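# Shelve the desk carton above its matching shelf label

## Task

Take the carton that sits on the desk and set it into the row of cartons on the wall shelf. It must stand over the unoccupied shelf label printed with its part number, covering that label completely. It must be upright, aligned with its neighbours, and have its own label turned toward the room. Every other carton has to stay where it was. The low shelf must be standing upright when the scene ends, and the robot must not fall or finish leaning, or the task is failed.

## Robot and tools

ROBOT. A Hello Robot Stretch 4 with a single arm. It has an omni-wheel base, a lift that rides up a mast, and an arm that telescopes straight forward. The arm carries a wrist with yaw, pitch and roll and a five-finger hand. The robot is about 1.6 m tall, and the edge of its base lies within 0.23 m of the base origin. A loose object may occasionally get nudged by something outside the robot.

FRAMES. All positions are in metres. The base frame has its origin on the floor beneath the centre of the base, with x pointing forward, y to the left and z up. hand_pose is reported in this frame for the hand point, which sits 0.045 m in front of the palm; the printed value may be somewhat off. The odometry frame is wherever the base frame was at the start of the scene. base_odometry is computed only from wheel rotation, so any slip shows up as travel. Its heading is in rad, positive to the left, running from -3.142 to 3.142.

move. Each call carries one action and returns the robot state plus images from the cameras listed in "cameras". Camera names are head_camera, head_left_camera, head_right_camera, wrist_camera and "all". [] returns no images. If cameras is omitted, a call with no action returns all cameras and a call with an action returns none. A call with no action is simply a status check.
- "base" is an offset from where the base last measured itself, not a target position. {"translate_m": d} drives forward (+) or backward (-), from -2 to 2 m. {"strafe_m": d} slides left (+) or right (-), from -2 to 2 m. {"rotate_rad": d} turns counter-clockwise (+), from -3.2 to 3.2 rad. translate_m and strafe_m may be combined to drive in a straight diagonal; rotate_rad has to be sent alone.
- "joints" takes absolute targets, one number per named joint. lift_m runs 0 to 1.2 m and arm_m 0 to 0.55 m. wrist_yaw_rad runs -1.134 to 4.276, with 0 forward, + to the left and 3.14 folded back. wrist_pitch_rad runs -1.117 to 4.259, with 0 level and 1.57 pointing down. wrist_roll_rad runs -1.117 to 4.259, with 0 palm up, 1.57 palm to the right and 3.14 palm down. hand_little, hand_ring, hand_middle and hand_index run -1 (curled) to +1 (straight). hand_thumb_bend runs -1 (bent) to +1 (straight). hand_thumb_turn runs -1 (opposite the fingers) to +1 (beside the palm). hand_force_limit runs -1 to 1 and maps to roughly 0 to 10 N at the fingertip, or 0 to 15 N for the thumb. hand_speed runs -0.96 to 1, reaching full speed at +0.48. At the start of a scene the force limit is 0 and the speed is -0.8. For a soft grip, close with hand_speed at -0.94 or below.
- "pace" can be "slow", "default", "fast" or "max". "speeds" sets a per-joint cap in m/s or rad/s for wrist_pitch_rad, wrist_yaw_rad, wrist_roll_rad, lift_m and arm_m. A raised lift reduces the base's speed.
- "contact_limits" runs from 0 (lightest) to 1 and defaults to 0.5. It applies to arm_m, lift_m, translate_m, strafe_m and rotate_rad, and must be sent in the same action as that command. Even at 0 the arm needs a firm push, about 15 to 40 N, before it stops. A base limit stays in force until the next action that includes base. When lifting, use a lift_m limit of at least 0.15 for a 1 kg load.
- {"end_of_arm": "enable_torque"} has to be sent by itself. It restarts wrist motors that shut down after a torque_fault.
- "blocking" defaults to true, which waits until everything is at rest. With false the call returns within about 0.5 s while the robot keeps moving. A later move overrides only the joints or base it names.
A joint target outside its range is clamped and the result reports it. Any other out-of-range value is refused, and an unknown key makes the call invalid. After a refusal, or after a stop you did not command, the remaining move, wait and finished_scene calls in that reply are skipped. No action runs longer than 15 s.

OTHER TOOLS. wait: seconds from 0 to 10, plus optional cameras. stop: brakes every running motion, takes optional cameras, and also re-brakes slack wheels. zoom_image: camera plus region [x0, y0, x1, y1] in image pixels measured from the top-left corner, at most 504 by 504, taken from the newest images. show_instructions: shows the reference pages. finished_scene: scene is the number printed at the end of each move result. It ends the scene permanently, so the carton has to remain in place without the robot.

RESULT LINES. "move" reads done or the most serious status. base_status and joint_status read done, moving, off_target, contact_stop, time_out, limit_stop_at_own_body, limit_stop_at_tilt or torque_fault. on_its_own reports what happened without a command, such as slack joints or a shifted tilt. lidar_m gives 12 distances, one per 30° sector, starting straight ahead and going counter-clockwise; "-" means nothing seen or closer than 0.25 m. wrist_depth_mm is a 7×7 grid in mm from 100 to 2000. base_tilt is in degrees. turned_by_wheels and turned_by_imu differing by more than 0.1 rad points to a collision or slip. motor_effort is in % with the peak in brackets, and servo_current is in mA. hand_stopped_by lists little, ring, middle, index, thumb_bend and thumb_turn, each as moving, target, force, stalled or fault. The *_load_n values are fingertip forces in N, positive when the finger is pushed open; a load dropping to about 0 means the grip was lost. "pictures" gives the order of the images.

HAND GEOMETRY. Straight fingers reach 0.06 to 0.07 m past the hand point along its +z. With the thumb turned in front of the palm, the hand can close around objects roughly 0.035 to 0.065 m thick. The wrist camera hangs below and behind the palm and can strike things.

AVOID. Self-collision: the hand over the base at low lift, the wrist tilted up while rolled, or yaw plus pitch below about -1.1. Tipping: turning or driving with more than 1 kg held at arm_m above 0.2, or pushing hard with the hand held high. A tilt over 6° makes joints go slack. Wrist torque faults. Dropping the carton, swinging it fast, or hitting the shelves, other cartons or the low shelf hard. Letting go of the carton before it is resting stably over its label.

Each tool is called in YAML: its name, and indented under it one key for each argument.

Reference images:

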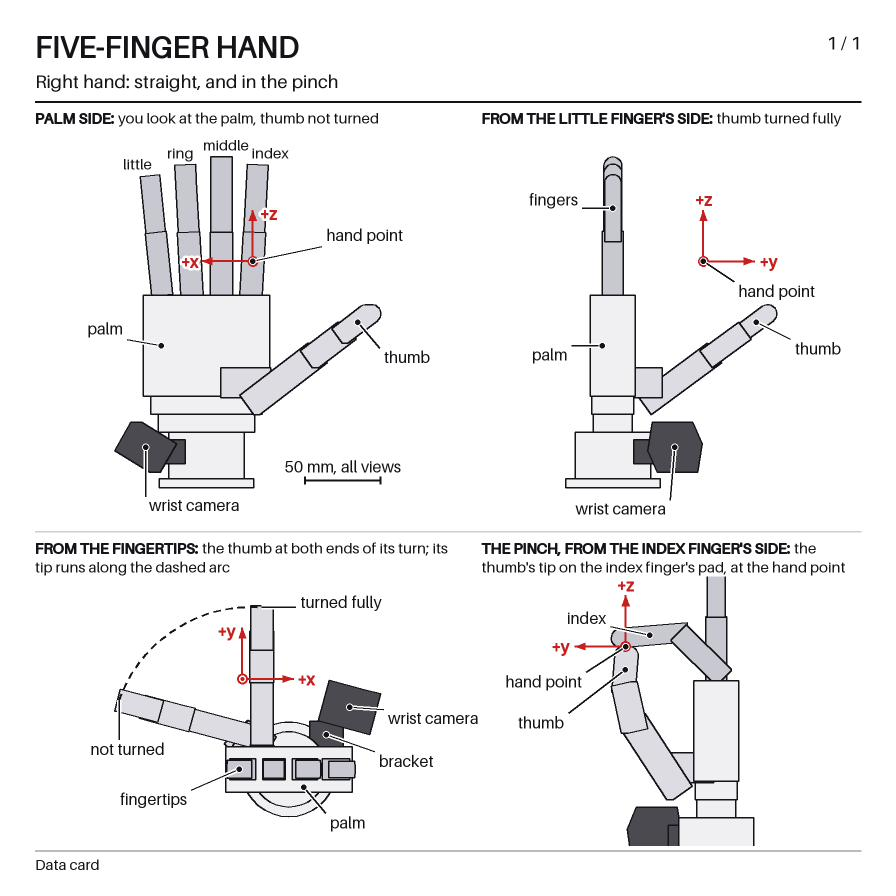

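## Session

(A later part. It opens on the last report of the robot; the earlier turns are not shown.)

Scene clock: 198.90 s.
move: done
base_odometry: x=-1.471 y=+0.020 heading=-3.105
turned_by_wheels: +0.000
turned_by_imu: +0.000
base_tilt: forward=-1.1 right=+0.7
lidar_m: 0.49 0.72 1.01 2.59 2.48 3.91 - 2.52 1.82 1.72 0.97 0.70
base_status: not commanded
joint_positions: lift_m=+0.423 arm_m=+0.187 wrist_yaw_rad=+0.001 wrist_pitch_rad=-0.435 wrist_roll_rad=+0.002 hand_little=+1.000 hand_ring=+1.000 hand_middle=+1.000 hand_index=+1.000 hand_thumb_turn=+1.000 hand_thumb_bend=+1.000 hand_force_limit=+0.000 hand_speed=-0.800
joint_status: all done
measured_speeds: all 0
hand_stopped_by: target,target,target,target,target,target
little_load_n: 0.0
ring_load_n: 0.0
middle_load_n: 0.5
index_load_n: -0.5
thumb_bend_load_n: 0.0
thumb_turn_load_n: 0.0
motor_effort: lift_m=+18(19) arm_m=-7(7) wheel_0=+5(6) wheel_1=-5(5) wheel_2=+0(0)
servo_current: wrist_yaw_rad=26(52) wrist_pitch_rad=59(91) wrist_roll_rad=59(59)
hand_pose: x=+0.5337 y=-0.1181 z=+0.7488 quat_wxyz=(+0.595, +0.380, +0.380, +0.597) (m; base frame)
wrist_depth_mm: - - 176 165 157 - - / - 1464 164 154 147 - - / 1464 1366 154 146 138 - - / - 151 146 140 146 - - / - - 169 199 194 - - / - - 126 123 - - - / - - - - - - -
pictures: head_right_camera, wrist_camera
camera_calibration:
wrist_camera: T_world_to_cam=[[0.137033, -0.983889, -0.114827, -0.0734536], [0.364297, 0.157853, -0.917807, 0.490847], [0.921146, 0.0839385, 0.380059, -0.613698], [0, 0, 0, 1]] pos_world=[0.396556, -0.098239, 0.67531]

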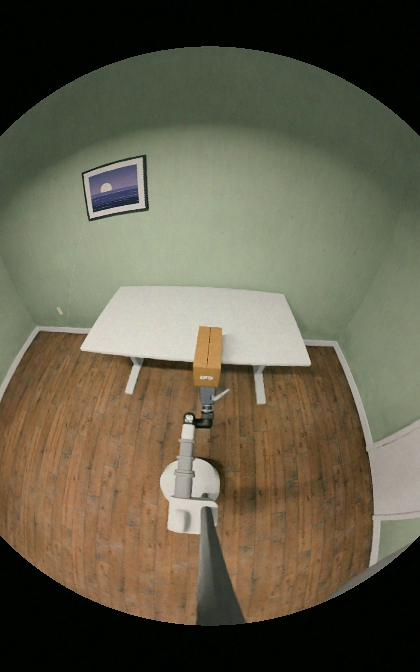

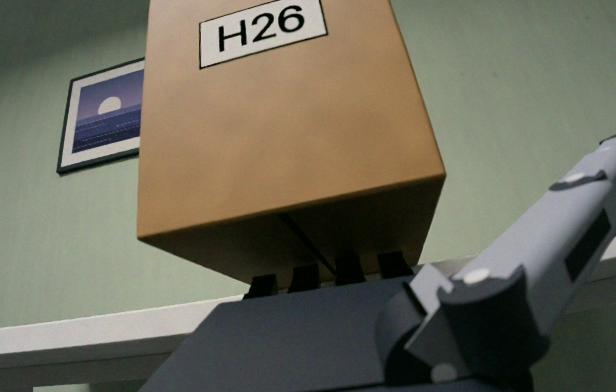

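move:
  joints: {"wrist_pitch_rad": -0.49, "lift_m": 0.412}
  speeds: {"wrist_pitch_rad": 0.12, "lift_m": 0.03}

move:
  joints: {"lift_m": 0.395}
  speeds: {"lift_m": 0.02}
  cameras: ["wrist_camera", "head_right_camera"]

Scene clock: 211.30 s.
move: done
base_odometry: x=-1.471 y=+0.020 heading=-3.105
turned_by_wheels: +0.000
turned_by_imu: +0.000
base_tilt: forward=-1.3 right=+0.8
lidar_m: 0.50 0.71 0.98 2.62 2.47 3.90 - 2.52 1.81 1.73 0.97 0.69
base_status: not commanded
joint_positions: lift_m=+0.412 arm_m=+0.187 wrist_yaw_rad=+0.001 wrist_pitch_rad=-0.476 wrist_roll_rad=+0.002 hand_little=+1.000 hand_ring=+1.000 hand_middle=+1.000 hand_index=+1.000 hand_thumb_turn=+1.000 hand_thumb_bend=+1.000 hand_force_limit=+0.000 hand_speed=-0.800
joint_status: all done
measured_speeds: all 0
hand_stopped_by: target,target,target,target,target,target
little_load_n: 0.0
ring_load_n: 0.0
middle_load_n: 0.5
index_load_n: 0.0
thumb_bend_load_n: 0.0
thumb_turn_load_n: 0.0
motor_effort: lift_m=+18(22) arm_m=-7(7) wheel_0=+5(6) wheel_1=-4(4) wheel_2=+0(0)
servo_current: wrist_yaw_rad=20(52) wrist_pitch_rad=72(98) wrist_roll_rad=52(59)
hand_pose: x=+0.5277 y=-0.1181 z=+0.7453 quat_wxyz=(+0.603, +0.368, +0.368, +0.605) (m; base frame)
wrist_depth_mm: - - 181 171 - - - / - 1537 169 156 149 - - / - 1430 157 147 139 - - / - 153 147 144 153 - - / - - 176 200 197 - - / - - 126 123 - - - / - - - - - - -
pictures: none

Scene clock: 212.50 s.
move: done
base_odometry: x=-1.471 y=+0.020 heading=-3.105
turned_by_wheels: +0.000
turned_by_imu: +0.000
base_tilt: forward=-1.2 right=+0.6
lidar_m: 0.46 0.70 0.99 2.59 2.47 3.91 - 2.50 1.81 1.73 0.97 0.49
base_status: not commanded
joint_positions: lift_m=+0.395 arm_m=+0.187 wrist_yaw_rad=+0.001 wrist_pitch_rad=-0.476 wrist_roll_rad=+0.002 hand_little=+1.000 hand_ring=+1.000 hand_middle=+1.000 hand_index=+1.000 hand_thumb_turn=+1.000 hand_thumb_bend=+1.000 hand_force_limit=+0.000 hand_speed=-0.800
joint_status: all done
measured_speeds: all 0
hand_stopped_by: target,target,target,target,target,target
little_load_n: 0.0
ring_load_n: 0.0
middle_load_n: 0.5
index_load_n: 0.0
thumb_bend_load_n: 0.0
thumb_turn_load_n: 0.0
motor_effort: lift_m=+19(22) arm_m=-7(7) wheel_0=+5(6) wheel_1=-4(4) wheel_2=+0(0)
servo_current: wrist_yaw_rad=39(72) wrist_pitch_rad=65(78) wrist_roll_rad=59(59)
hand_pose: x=+0.5275 y=-0.1181 z=+0.7284 quat_wxyz=(+0.603, +0.368, +0.368, +0.605) (m; base frame)
wrist_depth_mm: - 159 153 146 141 - - / - 157 148 142 137 - - / - 153 145 138 132 - - / - 147 141 135 130 - - / - 142 138 133 150 - - / - - 127 123 - - - / - - - - - - -
pictures: head_right_camera, wrist_camera
camera_calibration:
wrist_camera: T_world_to_cam=[[0.141548, -0.983894, -0.109165, -0.081475], [0.401679, 0.157874, -0.90207, 0.443185], [0.904775, 0.0838367, 0.417556, -0.618953], [0, 0, 0, 1]] pos_world=[0.393527, -0.0982392, 0.649337]

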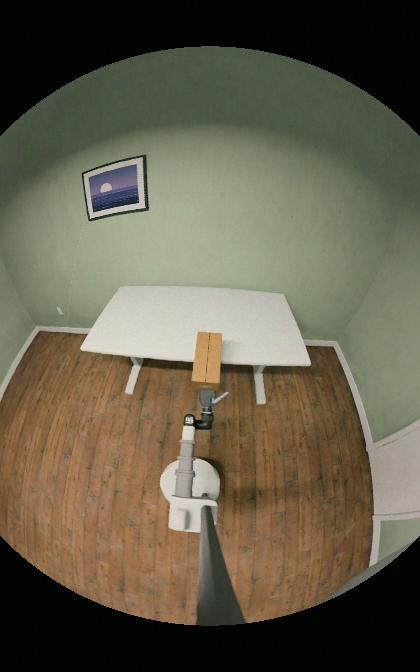

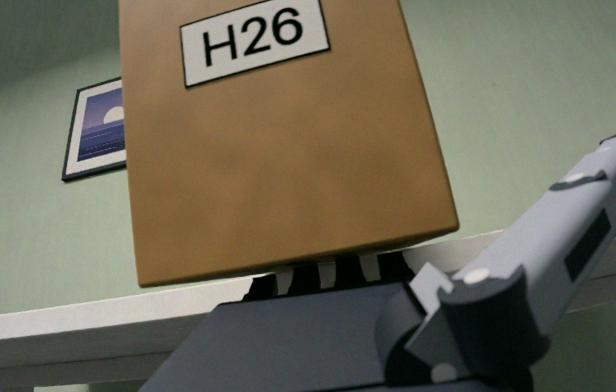

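move:
  joints: {"lift_m": 0.387}
  speeds: {"lift_m": 0.02}
  cameras: ["wrist_camera"]

move:
  joints: {"lift_m": 0.382}
  speeds: {"lift_m": 0.02}
  cameras: ["wrist_camera"]

Scene clock: 215.27 s.
move: done
base_odometry: x=-1.471 y=+0.020 heading=-3.105
turned_by_wheels: +0.000
turned_by_imu: +0.000
base_tilt: forward=-1.0 right=+0.4
lidar_m: 0.46 0.70 0.98 2.62 2.48 3.91 - 2.52 1.80 1.73 0.98 0.49
base_status: not commanded
joint_positions: lift_m=+0.387 arm_m=+0.187 wrist_yaw_rad=+0.001 wrist_pitch_rad=-0.476 wrist_roll_rad=+0.002 hand_little=+1.000 hand_ring=+1.000 hand_middle=+1.000 hand_index=+1.000 hand_thumb_turn=+1.000 hand_thumb_bend=+1.000 hand_force_limit=+0.000 hand_speed=-0.800
joint_status: all done
measured_speeds: all 0
hand_stopped_by: target,target,target,target,target,target
little_load_n: 0.0
ring_load_n: 0.0
middle_load_n: 0.0
index_load_n: 0.0
thumb_bend_load_n: 0.0
thumb_turn_load_n: 0.0
motor_effort: lift_m=+19(21) arm_m=-7(7) wheel_0=+5(6) wheel_1=-4(4) wheel_2=+0(0)
servo_current: wrist_yaw_rad=26(85) wrist_pitch_rad=52(78) wrist_roll_rad=65(65)
hand_pose: x=+0.5275 y=-0.1181 z=+0.7204 quat_wxyz=(+0.603, +0.368, +0.368, +0.605) (m; base frame)
wrist_depth_mm: - 147 142 136 134 - - / - 146 141 136 131 - - / - 145 139 135 130 - - / - 142 137 133 129 - - / - 140 137 131 128 - - / - - 135 123 - - - / - - - - - - -
pictures: wrist_camera
camera_calibration:
wrist_camera: T_world_to_cam=[[0.141548, -0.983894, -0.109165, -0.0823592], [0.401679, 0.157874, -0.90207, 0.435878], [0.904775, 0.0838367, 0.417556, -0.61557], [0, 0, 0, 1]] pos_world=[0.393527, -0.0982392, 0.641237]

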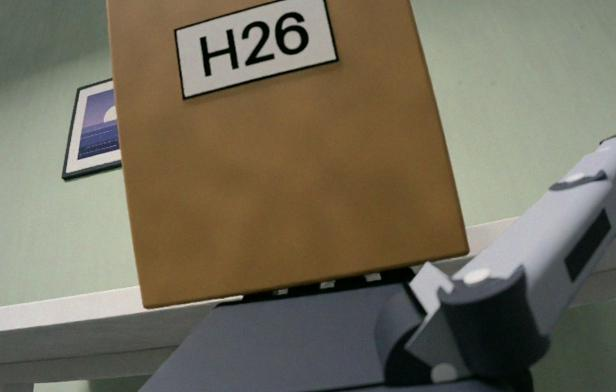

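Scene clock: 215.87 s.
move: done
base_odometry: x=-1.471 y=+0.020 heading=-3.105
turned_by_wheels: +0.000
turned_by_imu: +0.000
base_tilt: forward=-1.3 right=+0.7
lidar_m: 0.41 0.71 1.00 2.58 2.46 3.90 - 2.53 1.81 1.74 0.99 0.47
base_status: not commanded
joint_positions: lift_m=+0.382 arm_m=+0.187 wrist_yaw_rad=+0.001 wrist_pitch_rad=-0.478 wrist_roll_rad=+0.002 hand_little=+1.000 hand_ring=+1.000 hand_middle=+1.000 hand_index=+1.000 hand_thumb_turn=+1.000 hand_thumb_bend=+1.000 hand_force_limit=+0.000 hand_speed=-0.800
joint_status: all done
measured_speeds: all 0
hand_stopped_by: target,target,target,target,target,target
little_load_n: 0.0
ring_load_n: 0.0
middle_load_n: 0.0
index_load_n: 0.0
thumb_bend_load_n: 0.0
thumb_turn_load_n: 0.0
motor_effort: lift_m=+18(24) arm_m=-7(7) wheel_0=+5(6) wheel_1=-4(4) wheel_2=+0(0)
servo_current: wrist_yaw_rad=39(65) wrist_pitch_rad=39(72) wrist_roll_rad=33(65)
hand_pose: x=+0.5274 y=-0.1181 z=+0.7156 quat_wxyz=(+0.603, +0.368, +0.367, +0.605) (m; base frame)
wrist_depth_mm: - 112 107 103 - - - / - 111 106 101 - - - / - 110 106 102 - - - / - 109 104 102 - - - / - 108 103 101 - - - / - 108 104 101 - - - / - - - - - - -
pictures: wrist_camera
camera_calibration:
wrist_camera: T_world_to_cam=[[0.14167, -0.983894, -0.109001, -0.0830327], [0.40269, 0.157869, -0.90162, 0.430816], [0.904306, 0.0838393, 0.41857, -0.613897], [0, 0, 0, 1]] pos_world=[0.393429, -0.0982392, 0.636341]

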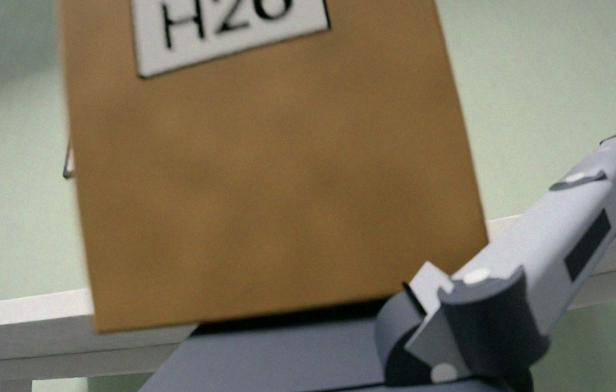

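wait:
  seconds: 0.3
  cameras: ["wrist_camera","head_right_camera"]

zoom_image:
  camera: "head_right_camera"
  region: [160, 300, 260, 400]

Scene clock: 218.00 s.
base_odometry: x=-1.471 y=+0.020 heading=-3.105
turned_by_wheels: +0.000
turned_by_imu: +0.000
base_tilt: forward=-1.2 right=+0.7
lidar_m: 0.41 0.70 1.00 2.60 2.47 3.90 - 2.52 1.83 1.74 0.98 0.44
base_status: not commanded
joint_positions: lift_m=+0.382 arm_m=+0.187 wrist_yaw_rad=+0.001 wrist_pitch_rad=-0.478 wrist_roll_rad=+0.002 hand_little=+1.000 hand_ring=+1.000 hand_middle=+1.000 hand_index=+1.000 hand_thumb_turn=+1.000 hand_thumb_bend=+1.000 hand_force_limit=+0.000 hand_speed=-0.800
joint_status: all done
measured_speeds: all 0
hand_stopped_by: target,target,target,target,target,target
little_load_n: 0.0
ring_load_n: 0.0
middle_load_n: 0.0
index_load_n: 0.0
thumb_bend_load_n: 0.0
thumb_turn_load_n: 0.0
motor_effort: lift_m=+18(24) arm_m=-7(7) wheel_0=+5(6) wheel_1=-4(4) wheel_2=+0(0)
servo_current: wrist_yaw_rad=46(65) wrist_pitch_rad=65(72) wrist_roll_rad=65(65)
hand_pose: x=+0.5273 y=-0.1181 z=+0.7156 quat_wxyz=(+0.603, +0.368, +0.367, +0.605) (m; base frame)
wrist_depth_mm: - - - - - - - / - - - - - - - / - - - - - - - / - - - - - - - / - - - - - - - / - - - - - - - / - - - - - - -
wait: 0.30 s; at rest from the start
pictures: head_right_camera, wrist_camera
camera_calibration:
wrist_camera: T_world_to_cam=[[0.141631, -0.98391, -0.108912, -0.0830752], [0.402704, 0.157772, -0.90163, 0.430808], [0.904307, 0.0838392, 0.41857, -0.613897], [0, 0, 0, 1]] pos_world=[0.393429, -0.0982395, 0.636341]

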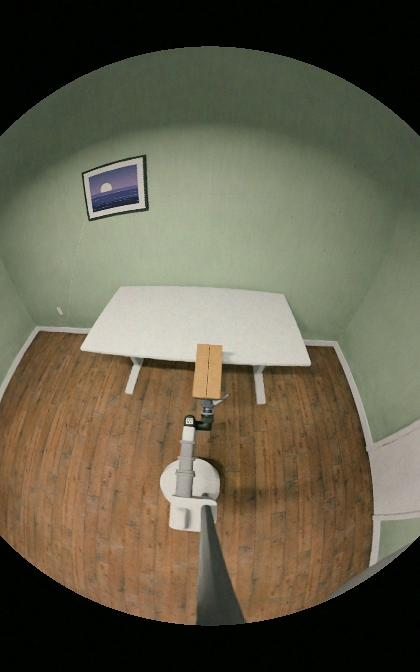

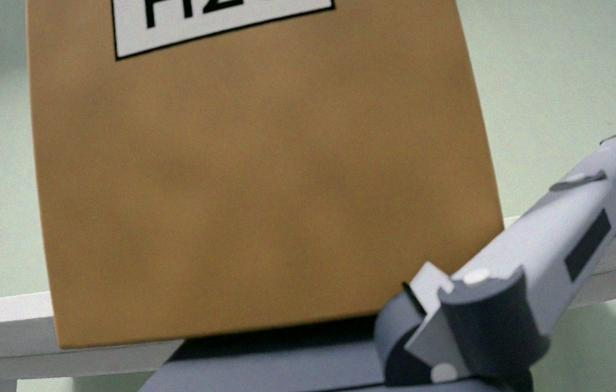

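Scaled by 5.040 from the camera's 420x672 image, which has a finer 600x960 frame.

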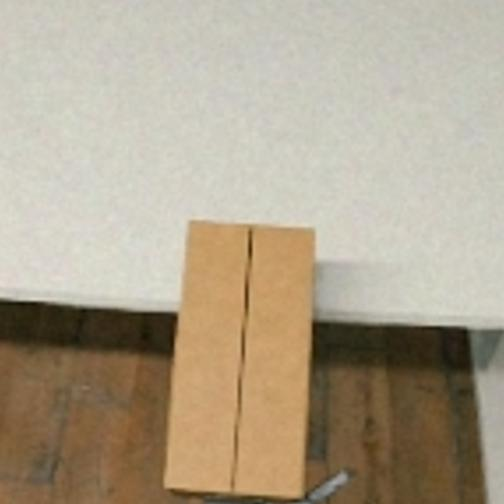

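move:
  joints: {"lift_m": 0.46}
  speeds: {"lift_m": 0.04}
  cameras: ["wrist_camera","head_right_camera","head_camera"]

zoom_image:
  camera: "head_right_camera"
  region: [160, 300, 260, 400]

Scene clock: 226.23 s.
move: done
base_odometry: x=-1.471 y=+0.020 heading=-3.105
turned_by_wheels: +0.000
turned_by_imu: +0.000
base_tilt: forward=-1.1 right=+0.8
lidar_m: 0.41 0.71 0.99 2.61 2.47 3.92 - 2.54 1.80 1.74 0.98 0.43
base_status: not commanded
joint_positions: lift_m=+0.460 arm_m=+0.187 wrist_yaw_rad=+0.001 wrist_pitch_rad=-0.478 wrist_roll_rad=+0.002 hand_little=+1.000 hand_ring=+1.000 hand_middle=+1.000 hand_index=+1.000 hand_thumb_turn=+1.000 hand_thumb_bend=+1.000 hand_force_limit=+0.000 hand_speed=-0.800
joint_status: all done
measured_speeds: all 0
hand_stopped_by: target,target,target,target,target,target
little_load_n: 0.0
ring_load_n: 0.0
middle_load_n: 0.0
index_load_n: 0.0
thumb_bend_load_n: 0.0
thumb_turn_load_n: 0.0
motor_effort: lift_m=+25(30) arm_m=-7(7) wheel_0=+5(6) wheel_1=-4(5) wheel_2=+0(0)
servo_current: wrist_yaw_rad=65(72) wrist_pitch_rad=65(85) wrist_roll_rad=52(65)
hand_pose: x=+0.5273 y=-0.1181 z=+0.7930 quat_wxyz=(+0.603, +0.368, +0.367, +0.605) (m; base frame)
wrist_depth_mm: - - - - - - - / - - - - - - - / - - - - - - - / - - - - - - - / - - - - - - - / - - - - - - - / - - - - - - -
pictures: head_camera, head_right_camera, wrist_camera
camera_calibration:
wrist_camera: T_world_to_cam=[[0.141631, -0.98391, -0.108912, -0.0746345], [0.402704, 0.157772, -0.90163, 0.500685], [0.904307, 0.0838392, 0.41857, -0.646337], [0, 0, 0, 1]] pos_world=[0.393429, -0.0982395, 0.713841]

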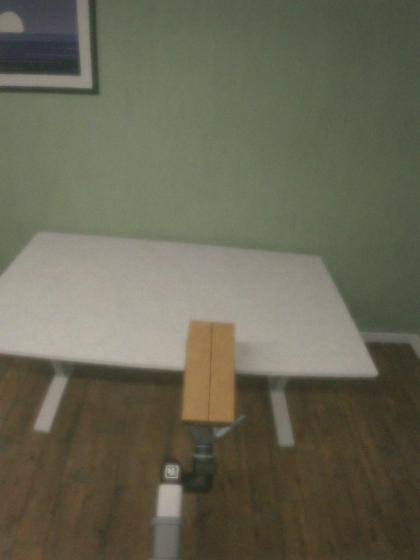

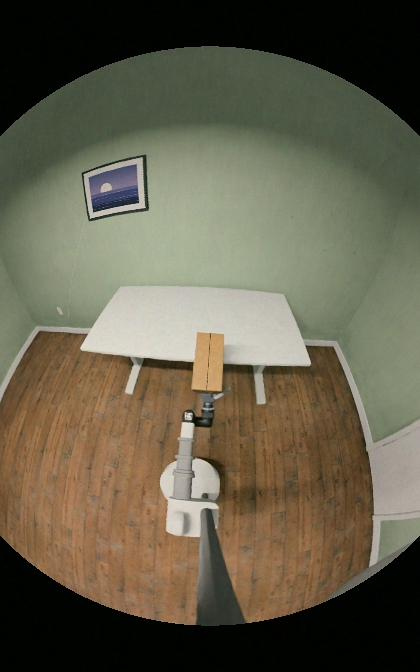

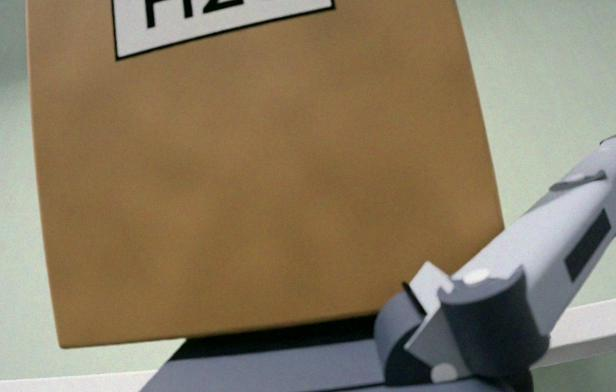

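Scaled by 5.040 from the camera's 420x672 image, which has a finer 600x960 frame.

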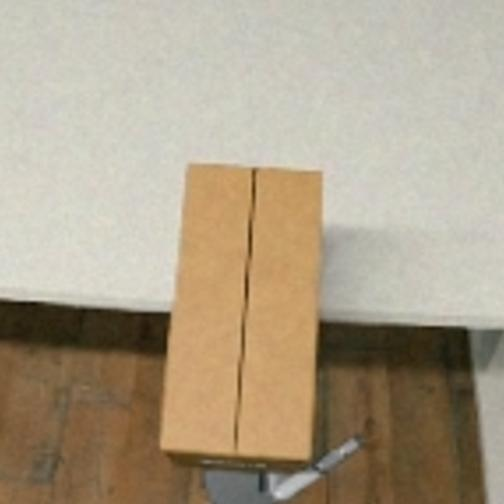

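move:
  joints: {"wrist_pitch_rad": -0.44, "lift_m": 0.5}
  speeds: {"lift_m": 0.05, "wrist_pitch_rad": 0.1}

move:
  base: {"translate_m": -0.7}
  pace: "slow"
  cameras: ["wrist_camera","head_right_camera","head_camera"]

Scene clock: 232.47 s.
move: done
base_odometry: x=-1.471 y=+0.020 heading=-3.105
turned_by_wheels: +0.000
turned_by_imu: +0.000
base_tilt: forward=-1.1 right=+0.7
lidar_m: 0.40 0.71 0.99 2.60 2.45 3.89 - 2.51 1.82 1.74 0.98 0.45
base_status: not commanded
joint_positions: lift_m=+0.500 arm_m=+0.187 wrist_yaw_rad=+0.001 wrist_pitch_rad=-0.436 wrist_roll_rad=+0.002 hand_little=+1.000 hand_ring=+1.000 hand_middle=+1.000 hand_index=+1.000 hand_thumb_turn=+1.000 hand_thumb_bend=+1.000 hand_force_limit=+0.000 hand_speed=-0.800
joint_status: all done
measured_speeds: all 0
hand_stopped_by: target,target,target,target,target,target
little_load_n: 0.0
ring_load_n: 0.0
middle_load_n: 0.0
index_load_n: 0.0
thumb_bend_load_n: 0.0
thumb_turn_load_n: 0.0
motor_effort: lift_m=+25(33) arm_m=-7(7) wheel_0=+5(6) wheel_1=-4(5) wheel_2=+0(0)
servo_current: wrist_yaw_rad=20(65) wrist_pitch_rad=20(72) wrist_roll_rad=59(65)
hand_pose: x=+0.5336 y=-0.1181 z=+0.8259 quat_wxyz=(+0.595, +0.380, +0.380, +0.597) (m; base frame)
wrist_depth_mm: - - - - - - - / - - - - - - - / - - - - - - - / - - - - - - - / - - - - - - - / - - - - - - - / - - - - - - -
pictures: none

Scene clock: 240.77 s.
move: done
base_odometry: x=-0.772 y=+0.045 heading=-3.106
turned_by_wheels: -0.001
turned_by_imu: +0.000
base_tilt: forward=-1.1 right=+0.7
lidar_m: 0.41 1.43 2.88 2.38 2.48 3.92 4.01 2.52 1.85 1.72 1.81 0.43
base_status: done
joint_positions: lift_m=+0.500 arm_m=+0.187 wrist_yaw_rad=+0.001 wrist_pitch_rad=-0.436 wrist_roll_rad=+0.002 hand_little=+1.000 hand_ring=+1.000 hand_middle=+1.000 hand_index=+1.000 hand_thumb_turn=+1.000 hand_thumb_bend=+1.000 hand_force_limit=+0.000 hand_speed=-0.800
joint_status: not commanded
measured_speeds: all 0
hand_stopped_by: target,target,target,target,target,target
little_load_n: 0.0
ring_load_n: 0.0
middle_load_n: 0.0
index_load_n: 0.0
thumb_bend_load_n: 0.0
thumb_turn_load_n: 0.0
motor_effort: lift_m=+24(25) arm_m=-7(7) wheel_0=-5(14) wheel_1=-8(11) wheel_2=+4(9)
servo_current: wrist_yaw_rad=65(72) wrist_pitch_rad=39(59) wrist_roll_rad=33(78)
hand_pose: x=+0.5336 y=-0.1181 z=+0.8259 quat_wxyz=(+0.595, +0.380, +0.380, +0.597) (m; base frame)
wrist_depth_mm: - - - - - - - / - - - - - - - / - - - - - - - / - - - - - - - / - - - - - - - / - - - - - - - / - - - - - - -
pictures: head_camera, head_right_camera, wrist_camera
camera_calibration:
wrist_camera: T_world_to_cam=[[0.137091, -0.983901, -0.114647, -0.0647583], [0.365009, 0.157772, -0.917538, 0.561064], [0.920855, 0.0839392, 0.380762, -0.643286], [0, 0, 0, 1]] pos_world=[0.396458, -0.0982392, 0.752313]

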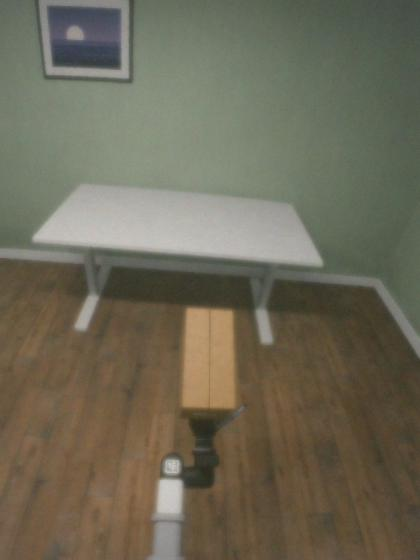

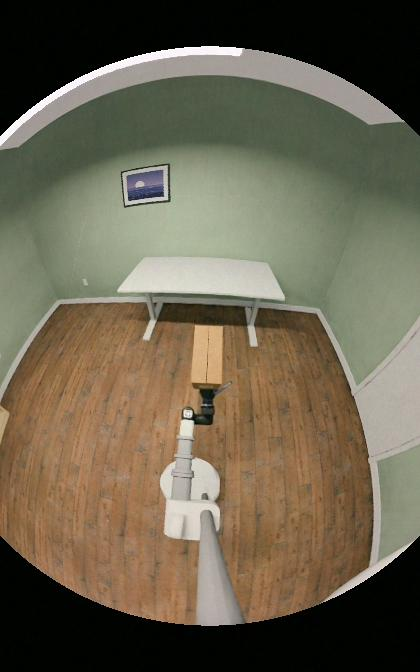

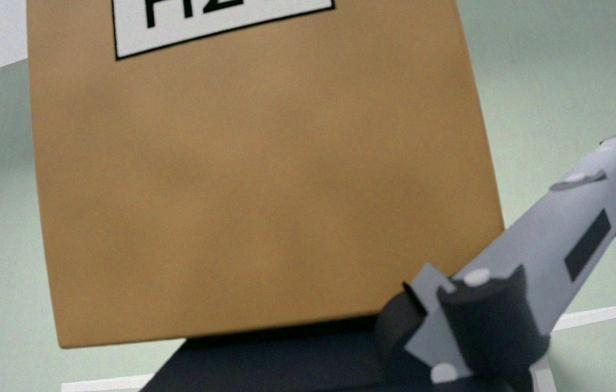

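move:
  base: {"translate_m": -0.8}
  joints: {"arm_m": 0.03}
  pace: "slow"

move:
  base: {"rotate_rad": -1.5}
  pace: "slow"
  cameras: ["wrist_camera","head_right_camera"]

Scene clock: 256.43 s.
move: done
base_odometry: x=+0.027 y=+0.073 heading=-3.107
turned_by_wheels: -0.001
turned_by_imu: +0.001
base_tilt: forward=-1.1 right=+0.6
lidar_m: 0.27 2.27 2.45 2.38 2.86 3.25 3.14 2.57 1.81 1.76 1.84 0.28
base_status: done
joint_positions: lift_m=+0.500 arm_m=+0.030 wrist_yaw_rad=+0.001 wrist_pitch_rad=-0.436 wrist_roll_rad=+0.002 hand_little=+1.000 hand_ring=+1.000 hand_middle=+1.000 hand_index=+1.000 hand_thumb_turn=+1.000 hand_thumb_bend=+1.000 hand_force_limit=+0.000 hand_speed=-0.800
joint_status: all done
measured_speeds: all 0
hand_stopped_by: target,target,target,target,target,target
little_load_n: 0.0
ring_load_n: 0.0
middle_load_n: 0.0
index_load_n: 0.0
thumb_bend_load_n: 0.0
thumb_turn_load_n: 0.0
motor_effort: lift_m=+25(25) arm_m=-7(10) wheel_0=-5(13) wheel_1=-7(11) wheel_2=+5(10)
servo_current: wrist_yaw_rad=33(78) wrist_pitch_rad=20(59) wrist_roll_rad=39(72)
hand_pose: x=+0.3767 y=-0.1181 z=+0.8259 quat_wxyz=(+0.595, +0.380, +0.380, +0.597) (m; base frame)
wrist_depth_mm: - - - - - - - / - - - - - - - / - - - - - - - / - - - - - - - / - - - - - - - / - - - - - - - / - - - - - - -
pictures: none

Scene clock: 259.23 s.
move: done
base_odometry: x=+0.027 y=+0.073 heading=+1.678
turned_by_wheels: -1.499
turned_by_imu: -1.482
base_tilt: forward=-1.2 right=+0.7
lidar_m: 0.27 1.89 2.21 2.17 3.16 2.44 2.37 2.93 2.91 2.83 2.37 0.27
base_status: done
joint_positions: lift_m=+0.500 arm_m=+0.030 wrist_yaw_rad=+0.001 wrist_pitch_rad=-0.436 wrist_roll_rad=+0.002 hand_little=+1.000 hand_ring=+1.000 hand_middle=+1.000 hand_index=+1.000 hand_thumb_turn=+1.000 hand_thumb_bend=+1.000 hand_force_limit=+0.000 hand_speed=-0.800
joint_status: not commanded
measured_speeds: all 0
hand_stopped_by: target,target,target,target,target,target
little_load_n: 0.0
ring_load_n: 0.0
middle_load_n: 0.5
index_load_n: 0.0
thumb_bend_load_n: 0.0
thumb_turn_load_n: 0.0
motor_effort: lift_m=+24(25) arm_m=-7(7) wheel_0=+4(14) wheel_1=+6(12) wheel_2=+4(10)
servo_current: wrist_yaw_rad=33(72) wrist_pitch_rad=13(52) wrist_roll_rad=46(72)
hand_pose: x=+0.3766 y=-0.1182 z=+0.8259 quat_wxyz=(+0.595, +0.380, +0.380, +0.597) (m; base frame)
wrist_depth_mm: - - - - - - 1708 / - - - - - - 1618 / - - - - - - 1537 / - - - - - - - / - - - - - - - / - - - - - - - / - - - - - - -
pictures: head_right_camera, wrist_camera
camera_calibration:
wrist_camera: T_world_to_cam=[[0.136629, -0.983969, -0.114616, -0.0431561], [0.364977, 0.157562, -0.917587, 0.618394], [0.920937, 0.0835373, 0.380654, -0.498689], [0, 0, 0, 1]] pos_world=[0.239458, -0.0982407, 0.752312]

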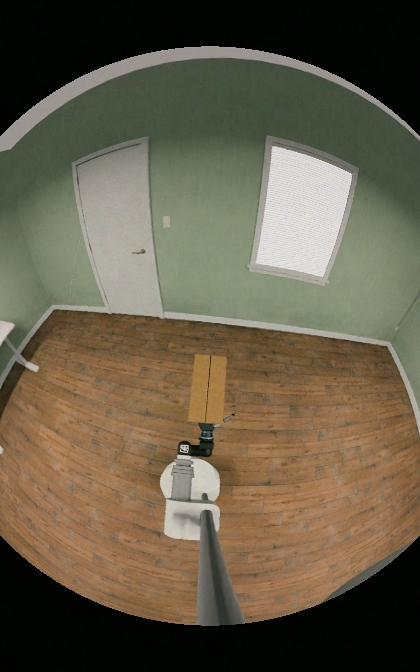

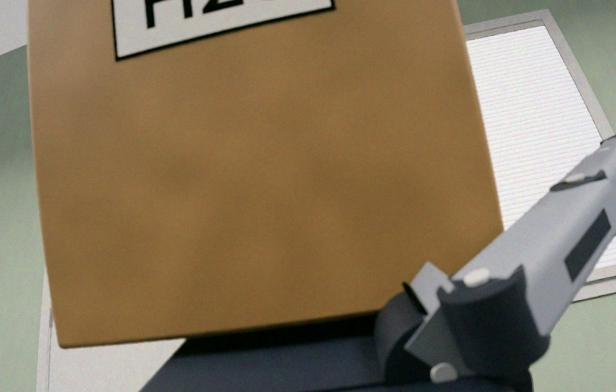

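move:
  base: {"rotate_rad": -1.68}
  pace: "slow"

move:
  base: {"translate_m": 1.0}
  pace: "slow"
  cameras: ["all"]

zoom_image:
  camera: "head_camera"
  region: [100, 120, 400, 320]

Scene clock: 264.50 s.
move: done
base_odometry: x=+0.027 y=+0.073 heading=-0.001
turned_by_wheels: -1.678
turned_by_imu: -1.659
base_tilt: forward=-1.0 right=+0.7
lidar_m: 0.25 2.58 1.84 1.76 1.84 2.27 2.25 2.26 2.43 2.36 2.85 0.27
base_status: done
joint_positions: lift_m=+0.500 arm_m=+0.030 wrist_yaw_rad=+0.001 wrist_pitch_rad=-0.436 wrist_roll_rad=+0.002 hand_little=+1.000 hand_ring=+1.000 hand_middle=+1.000 hand_index=+1.000 hand_thumb_turn=+1.000 hand_thumb_bend=+1.000 hand_force_limit=+0.000 hand_speed=-0.800
joint_status: not commanded
measured_speeds: all 0
hand_stopped_by: target,target,target,target,target,target
little_load_n: 0.0
ring_load_n: 0.0
middle_load_n: 0.5
index_load_n: 0.0
thumb_bend_load_n: 0.0
thumb_turn_load_n: 0.0
motor_effort: lift_m=+25(25) arm_m=-7(7) wheel_0=+6(11) wheel_1=+8(12) wheel_2=+5(9)
servo_current: wrist_yaw_rad=33(72) wrist_pitch_rad=33(65) wrist_roll_rad=52(59)
hand_pose: x=+0.3766 y=-0.1182 z=+0.8259 quat_wxyz=(+0.595, +0.380, +0.380, +0.597) (m; base frame)
wrist_depth_mm: - - - - - - - / - - - - - - - / - - - - - - - / - - - - - - - / - - - - - - - / - - - - - - - / - - - - - - -
pictures: none

Scene clock: 275.77 s.
move: done
base_odometry: x=+1.027 y=+0.073 heading=+0.000
turned_by_wheels: +0.001
turned_by_imu: -0.001
base_tilt: forward=-1.2 right=+0.8
lidar_m: 0.25 2.18 1.88 1.77 1.83 2.49 4.08 3.94 2.45 2.42 2.81 0.27
base_status: done
joint_positions: lift_m=+0.500 arm_m=+0.030 wrist_yaw_rad=+0.001 wrist_pitch_rad=-0.436 wrist_roll_rad=+0.002 hand_little=+1.000 hand_ring=+1.000 hand_middle=+1.000 hand_index=+1.000 hand_thumb_turn=+1.000 hand_thumb_bend=+1.000 hand_force_limit=+0.000 hand_speed=-0.800
joint_status: not commanded
measured_speeds: all 0
hand_stopped_by: target,target,target,target,target,target
little_load_n: 0.0
ring_load_n: 0.0
middle_load_n: 0.5
index_load_n: 0.0
thumb_bend_load_n: 0.0
thumb_turn_load_n: 0.0
motor_effort: lift_m=+24(25) arm_m=-7(7) wheel_0=+6(13) wheel_1=+7(11) wheel_2=-5(9)
servo_current: wrist_yaw_rad=26(72) wrist_pitch_rad=20(52) wrist_roll_rad=46(65)
hand_pose: x=+0.3766 y=-0.1182 z=+0.8259 quat_wxyz=(+0.595, +0.380, +0.380, +0.597) (m; base frame)
wrist_depth_mm: - - - - - - - / - - - - - - - / - - - - - - - / - - - - - - - / - - - - - - - / - - - - - - - / - - - - - - -
pictures: head_camera, head_left_camera, head_right_camera, wrist_camera
camera_calibration:
wrist_camera: T_world_to_cam=[[0.136503, -0.983993, -0.114563, -0.0431681], [0.365004, 0.157467, -0.917592, 0.618383], [0.920945, 0.0834378, 0.380656, -0.498703], [0, 0, 0, 1]] pos_world=[0.239458, -0.0982412, 0.752312]

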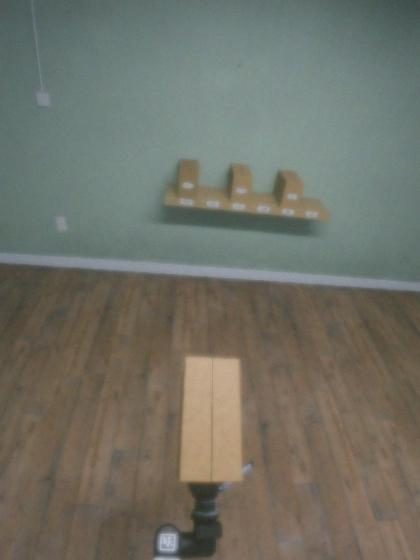

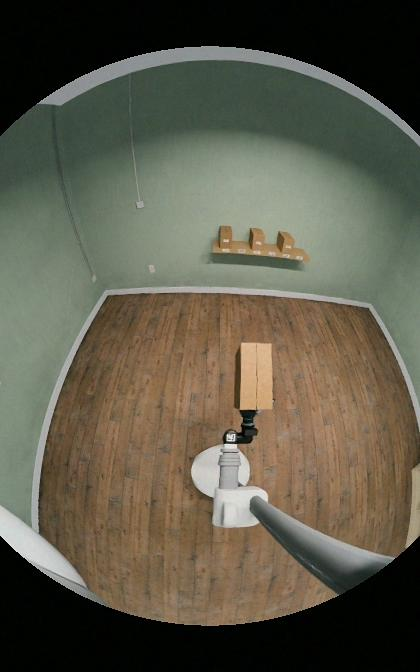

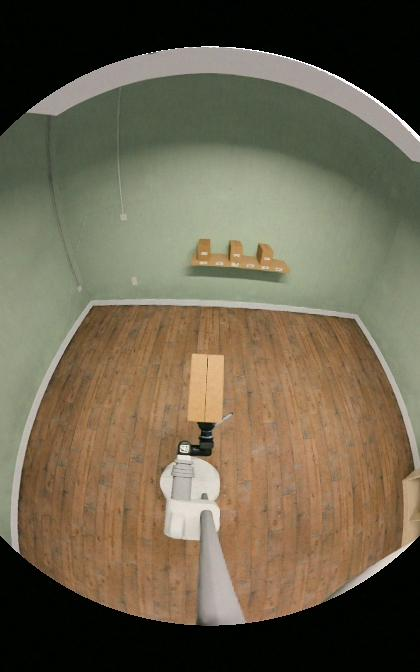

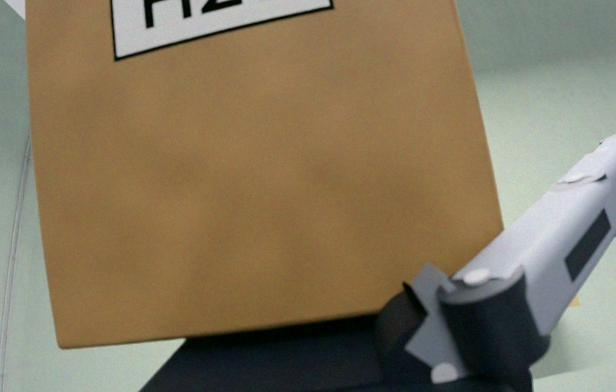

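Scaled by 1.680 from the camera's 420x560 image, which has a finer 600x800 frame.

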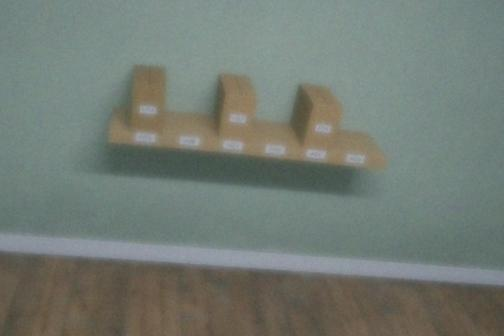

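zoom_image:
  camera: "head_camera"
  region: [155, 150, 245, 230]

zoom_image:
  camera: "head_camera"
  region: [245, 150, 335, 230]

zoom_image:
  camera: "head_left_camera"
  region: [205, 215, 315, 275]

Scaled by 5.600 from the camera's 420x560 image, which has a finer 600x800 frame.

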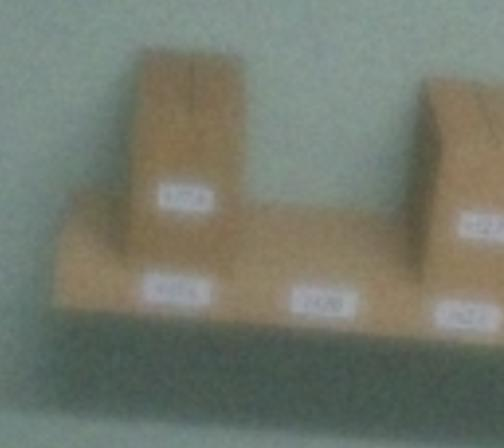

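Scaled by 5.600 from the camera's 420x560 image, which has a finer 600x800 frame.

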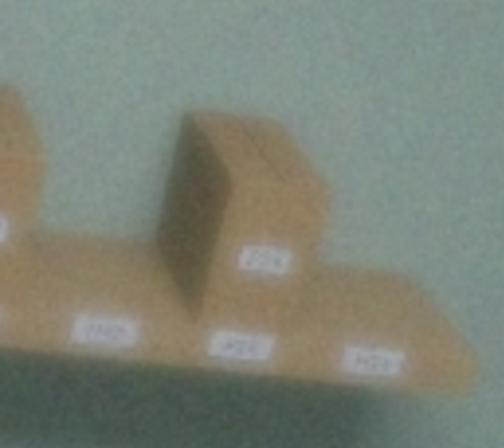

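Scaled by 4.582 from the camera's 420x672 image, which has a finer 600x960 frame.

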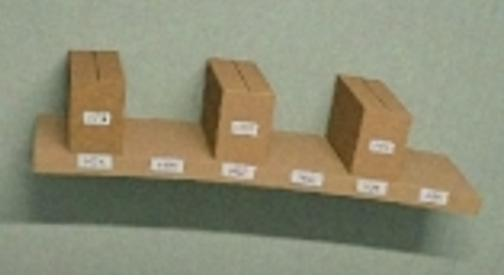

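move:
  base: {"translate_m": 0.5}
  pace: "slow"
  cameras: ["head_camera","head_left_camera","head_right_camera"]

zoom_image:
  camera: "head_camera"
  region: [140, 180, 270, 280]

zoom_image:
  camera: "head_camera"
  region: [250, 180, 380, 280]

zoom_image:
  camera: "head_left_camera"
  region: [210, 220, 350, 310]

Scene clock: 289.00 s.
move: done
base_odometry: x=+1.527 y=+0.073 heading=+0.000
turned_by_wheels: +0.001
turned_by_imu: +0.000
base_tilt: forward=-1.2 right=+0.5
lidar_m: 0.26 1.67 1.89 1.80 1.83 2.54 - 3.95 2.58 2.72 2.36 0.28
base_status: done
joint_positions: lift_m=+0.500 arm_m=+0.030 wrist_yaw_rad=+0.001 wrist_pitch_rad=-0.436 wrist_roll_rad=+0.002 hand_little=+1.000 hand_ring=+1.000 hand_middle=+1.000 hand_index=+1.000 hand_thumb_turn=+1.000 hand_thumb_bend=+1.000 hand_force_limit=+0.000 hand_speed=-0.800
joint_status: not commanded
measured_speeds: all 0
hand_stopped_by: target,target,target,target,target,target
little_load_n: 0.0
ring_load_n: 0.0
middle_load_n: 0.0
index_load_n: 0.0
thumb_bend_load_n: 0.0
thumb_turn_load_n: 0.0
motor_effort: lift_m=+24(25) arm_m=-7(7) wheel_0=+5(12) wheel_1=+7(10) wheel_2=-5(9)
servo_current: wrist_yaw_rad=46(72) wrist_pitch_rad=20(46) wrist_roll_rad=52(65)
hand_pose: x=+0.3766 y=-0.1182 z=+0.8259 quat_wxyz=(+0.595, +0.380, +0.380, +0.597) (m; base frame)
wrist_depth_mm: - - - - - - - / - - - - - - - / - - - - - - - / - - - - - - - / - - - - - - - / - - - - - - - / - - - - - - -
pictures: head_camera, head_left_camera, head_right_camera

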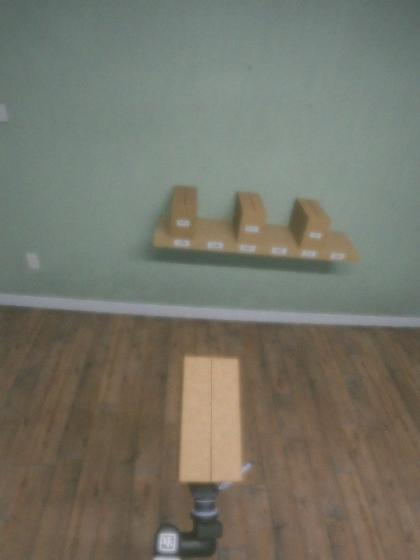

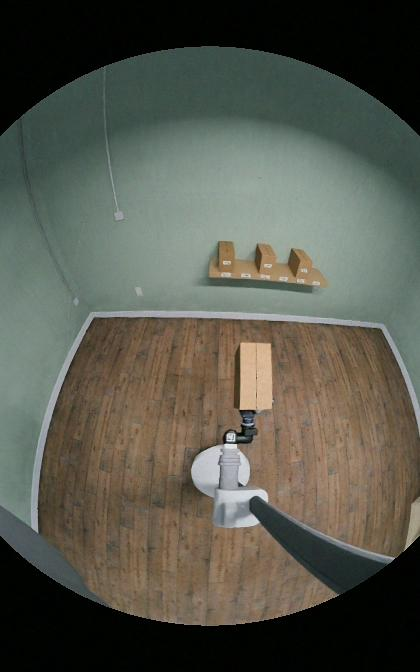

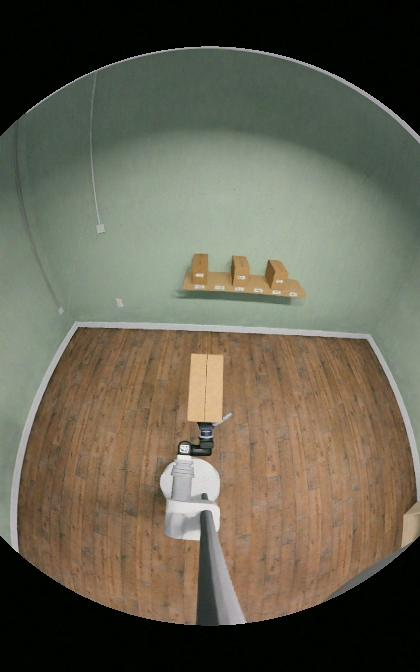

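Scaled by 3.877 from the camera's 420x560 image, which has a finer 600x800 frame.

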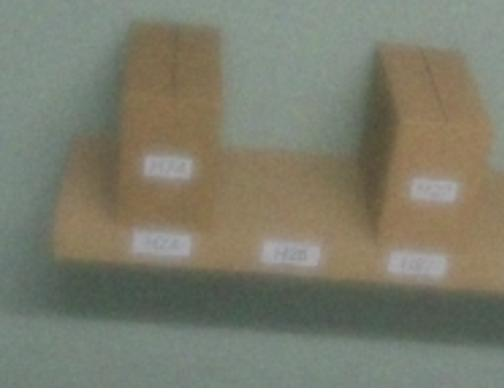

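Scaled by 3.877 from the camera's 420x560 image, which has a finer 600x800 frame.

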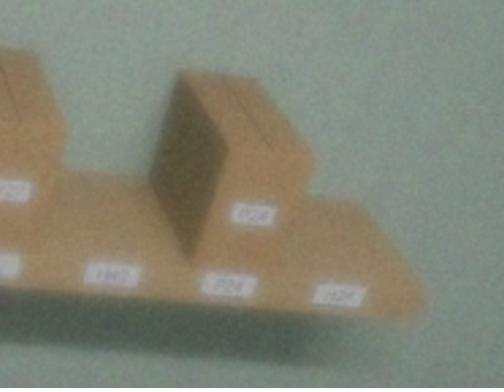

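Scaled by 3.600 from the camera's 420x672 image, which has a finer 600x960 frame.

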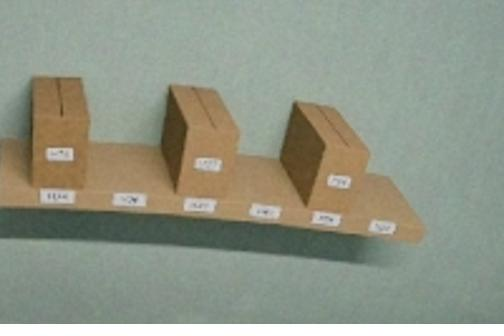

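move:
  base: {"translate_m": 0.3}
  pace: "slow"
  cameras: ["head_camera","head_left_camera","head_right_camera"]

zoom_image:
  camera: "head_camera"
  region: [130, 220, 250, 300]

zoom_image:
  camera: "head_camera"
  region: [270, 220, 390, 300]

zoom_image:
  camera: "head_right_camera"
  region: [170, 250, 250, 310]

Scene clock: 299.47 s.
move: done
base_odometry: x=+1.826 y=+0.074 heading=+0.001
turned_by_wheels: +0.001
turned_by_imu: +0.000
base_tilt: forward=-1.2 right=+0.7
lidar_m: 0.25 1.36 1.85 1.81 1.90 2.54 - 3.48 2.73 2.70 1.91 0.26
base_status: done
joint_positions: lift_m=+0.500 arm_m=+0.030 wrist_yaw_rad=+0.001 wrist_pitch_rad=-0.436 wrist_roll_rad=+0.002 hand_little=+1.000 hand_ring=+1.000 hand_middle=+1.000 hand_index=+1.000 hand_thumb_turn=+1.000 hand_thumb_bend=+1.000 hand_force_limit=+0.000 hand_speed=-0.800
joint_status: not commanded
measured_speeds: all 0
hand_stopped_by: target,target,target,target,target,target
little_load_n: 0.0
ring_load_n: 0.0
middle_load_n: 0.0
index_load_n: 0.0
thumb_bend_load_n: 0.0
thumb_turn_load_n: 0.0
motor_effort: lift_m=+24(25) arm_m=-7(7) wheel_0=+5(12) wheel_1=+6(10) wheel_2=-5(10)
servo_current: wrist_yaw_rad=52(65) wrist_pitch_rad=46(52) wrist_roll_rad=46(65)
hand_pose: x=+0.3766 y=-0.1182 z=+0.8259 quat_wxyz=(+0.595, +0.380, +0.380, +0.597) (m; base frame)
wrist_depth_mm: - - - - - - - / - - - - - - - / - - - - - - - / - - - - - - - / - - - - - - - / - - - - - - - / - - - - - - -
pictures: head_camera, head_left_camera, head_right_camera

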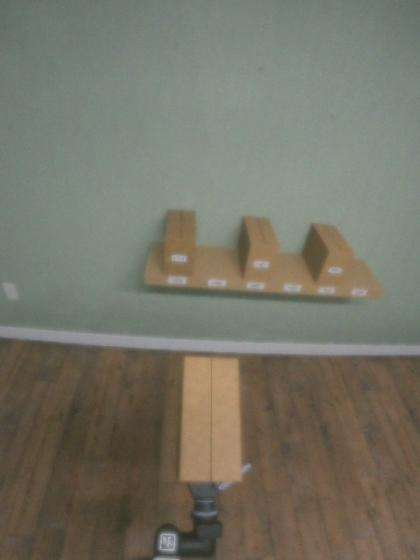

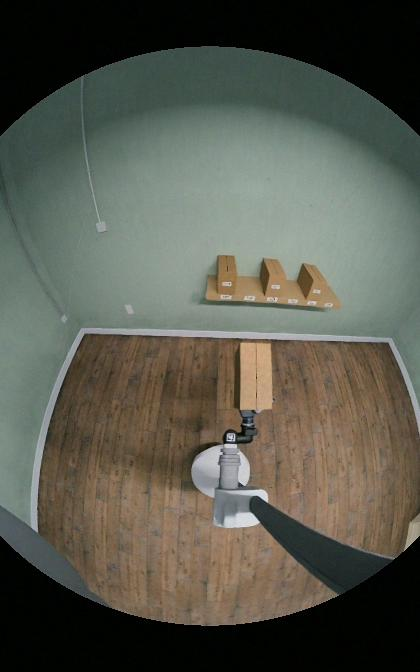

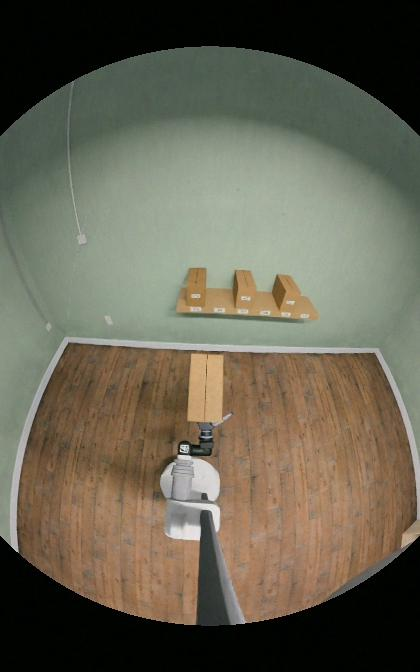

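Scaled by 4.200 from the camera's 420x560 image, which has a finer 600x800 frame.

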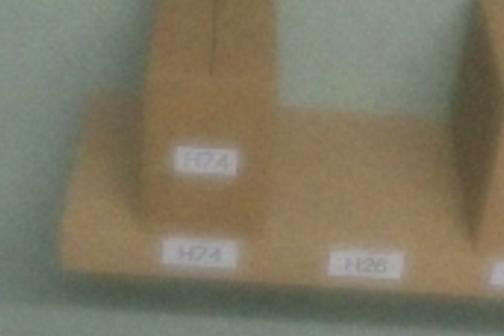

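Scaled by 4.200 from the camera's 420x560 image, which has a finer 600x800 frame.

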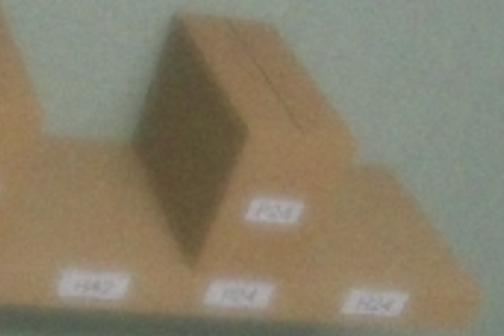

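Scaled by 6.300 from the camera's 420x672 image, which has a finer 600x960 frame.

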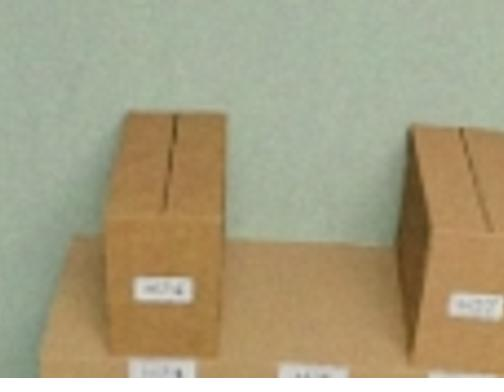

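zoom_image:
  camera: "head_right_camera"
  region: [160, 330, 260, 450]

zoom_image:
  camera: "head_left_camera"
  region: [200, 320, 300, 440]

Scaled by 4.200 from the camera's 420x672 image, which has a finer 600x960 frame.

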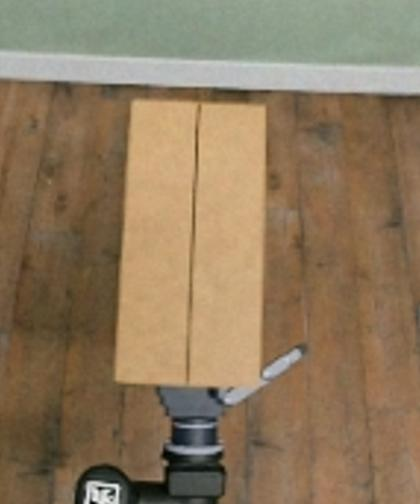

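Scaled by 4.200 from the camera's 420x672 image, which has a finer 600x960 frame.

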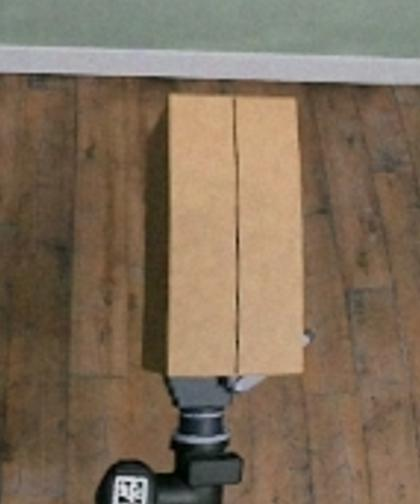

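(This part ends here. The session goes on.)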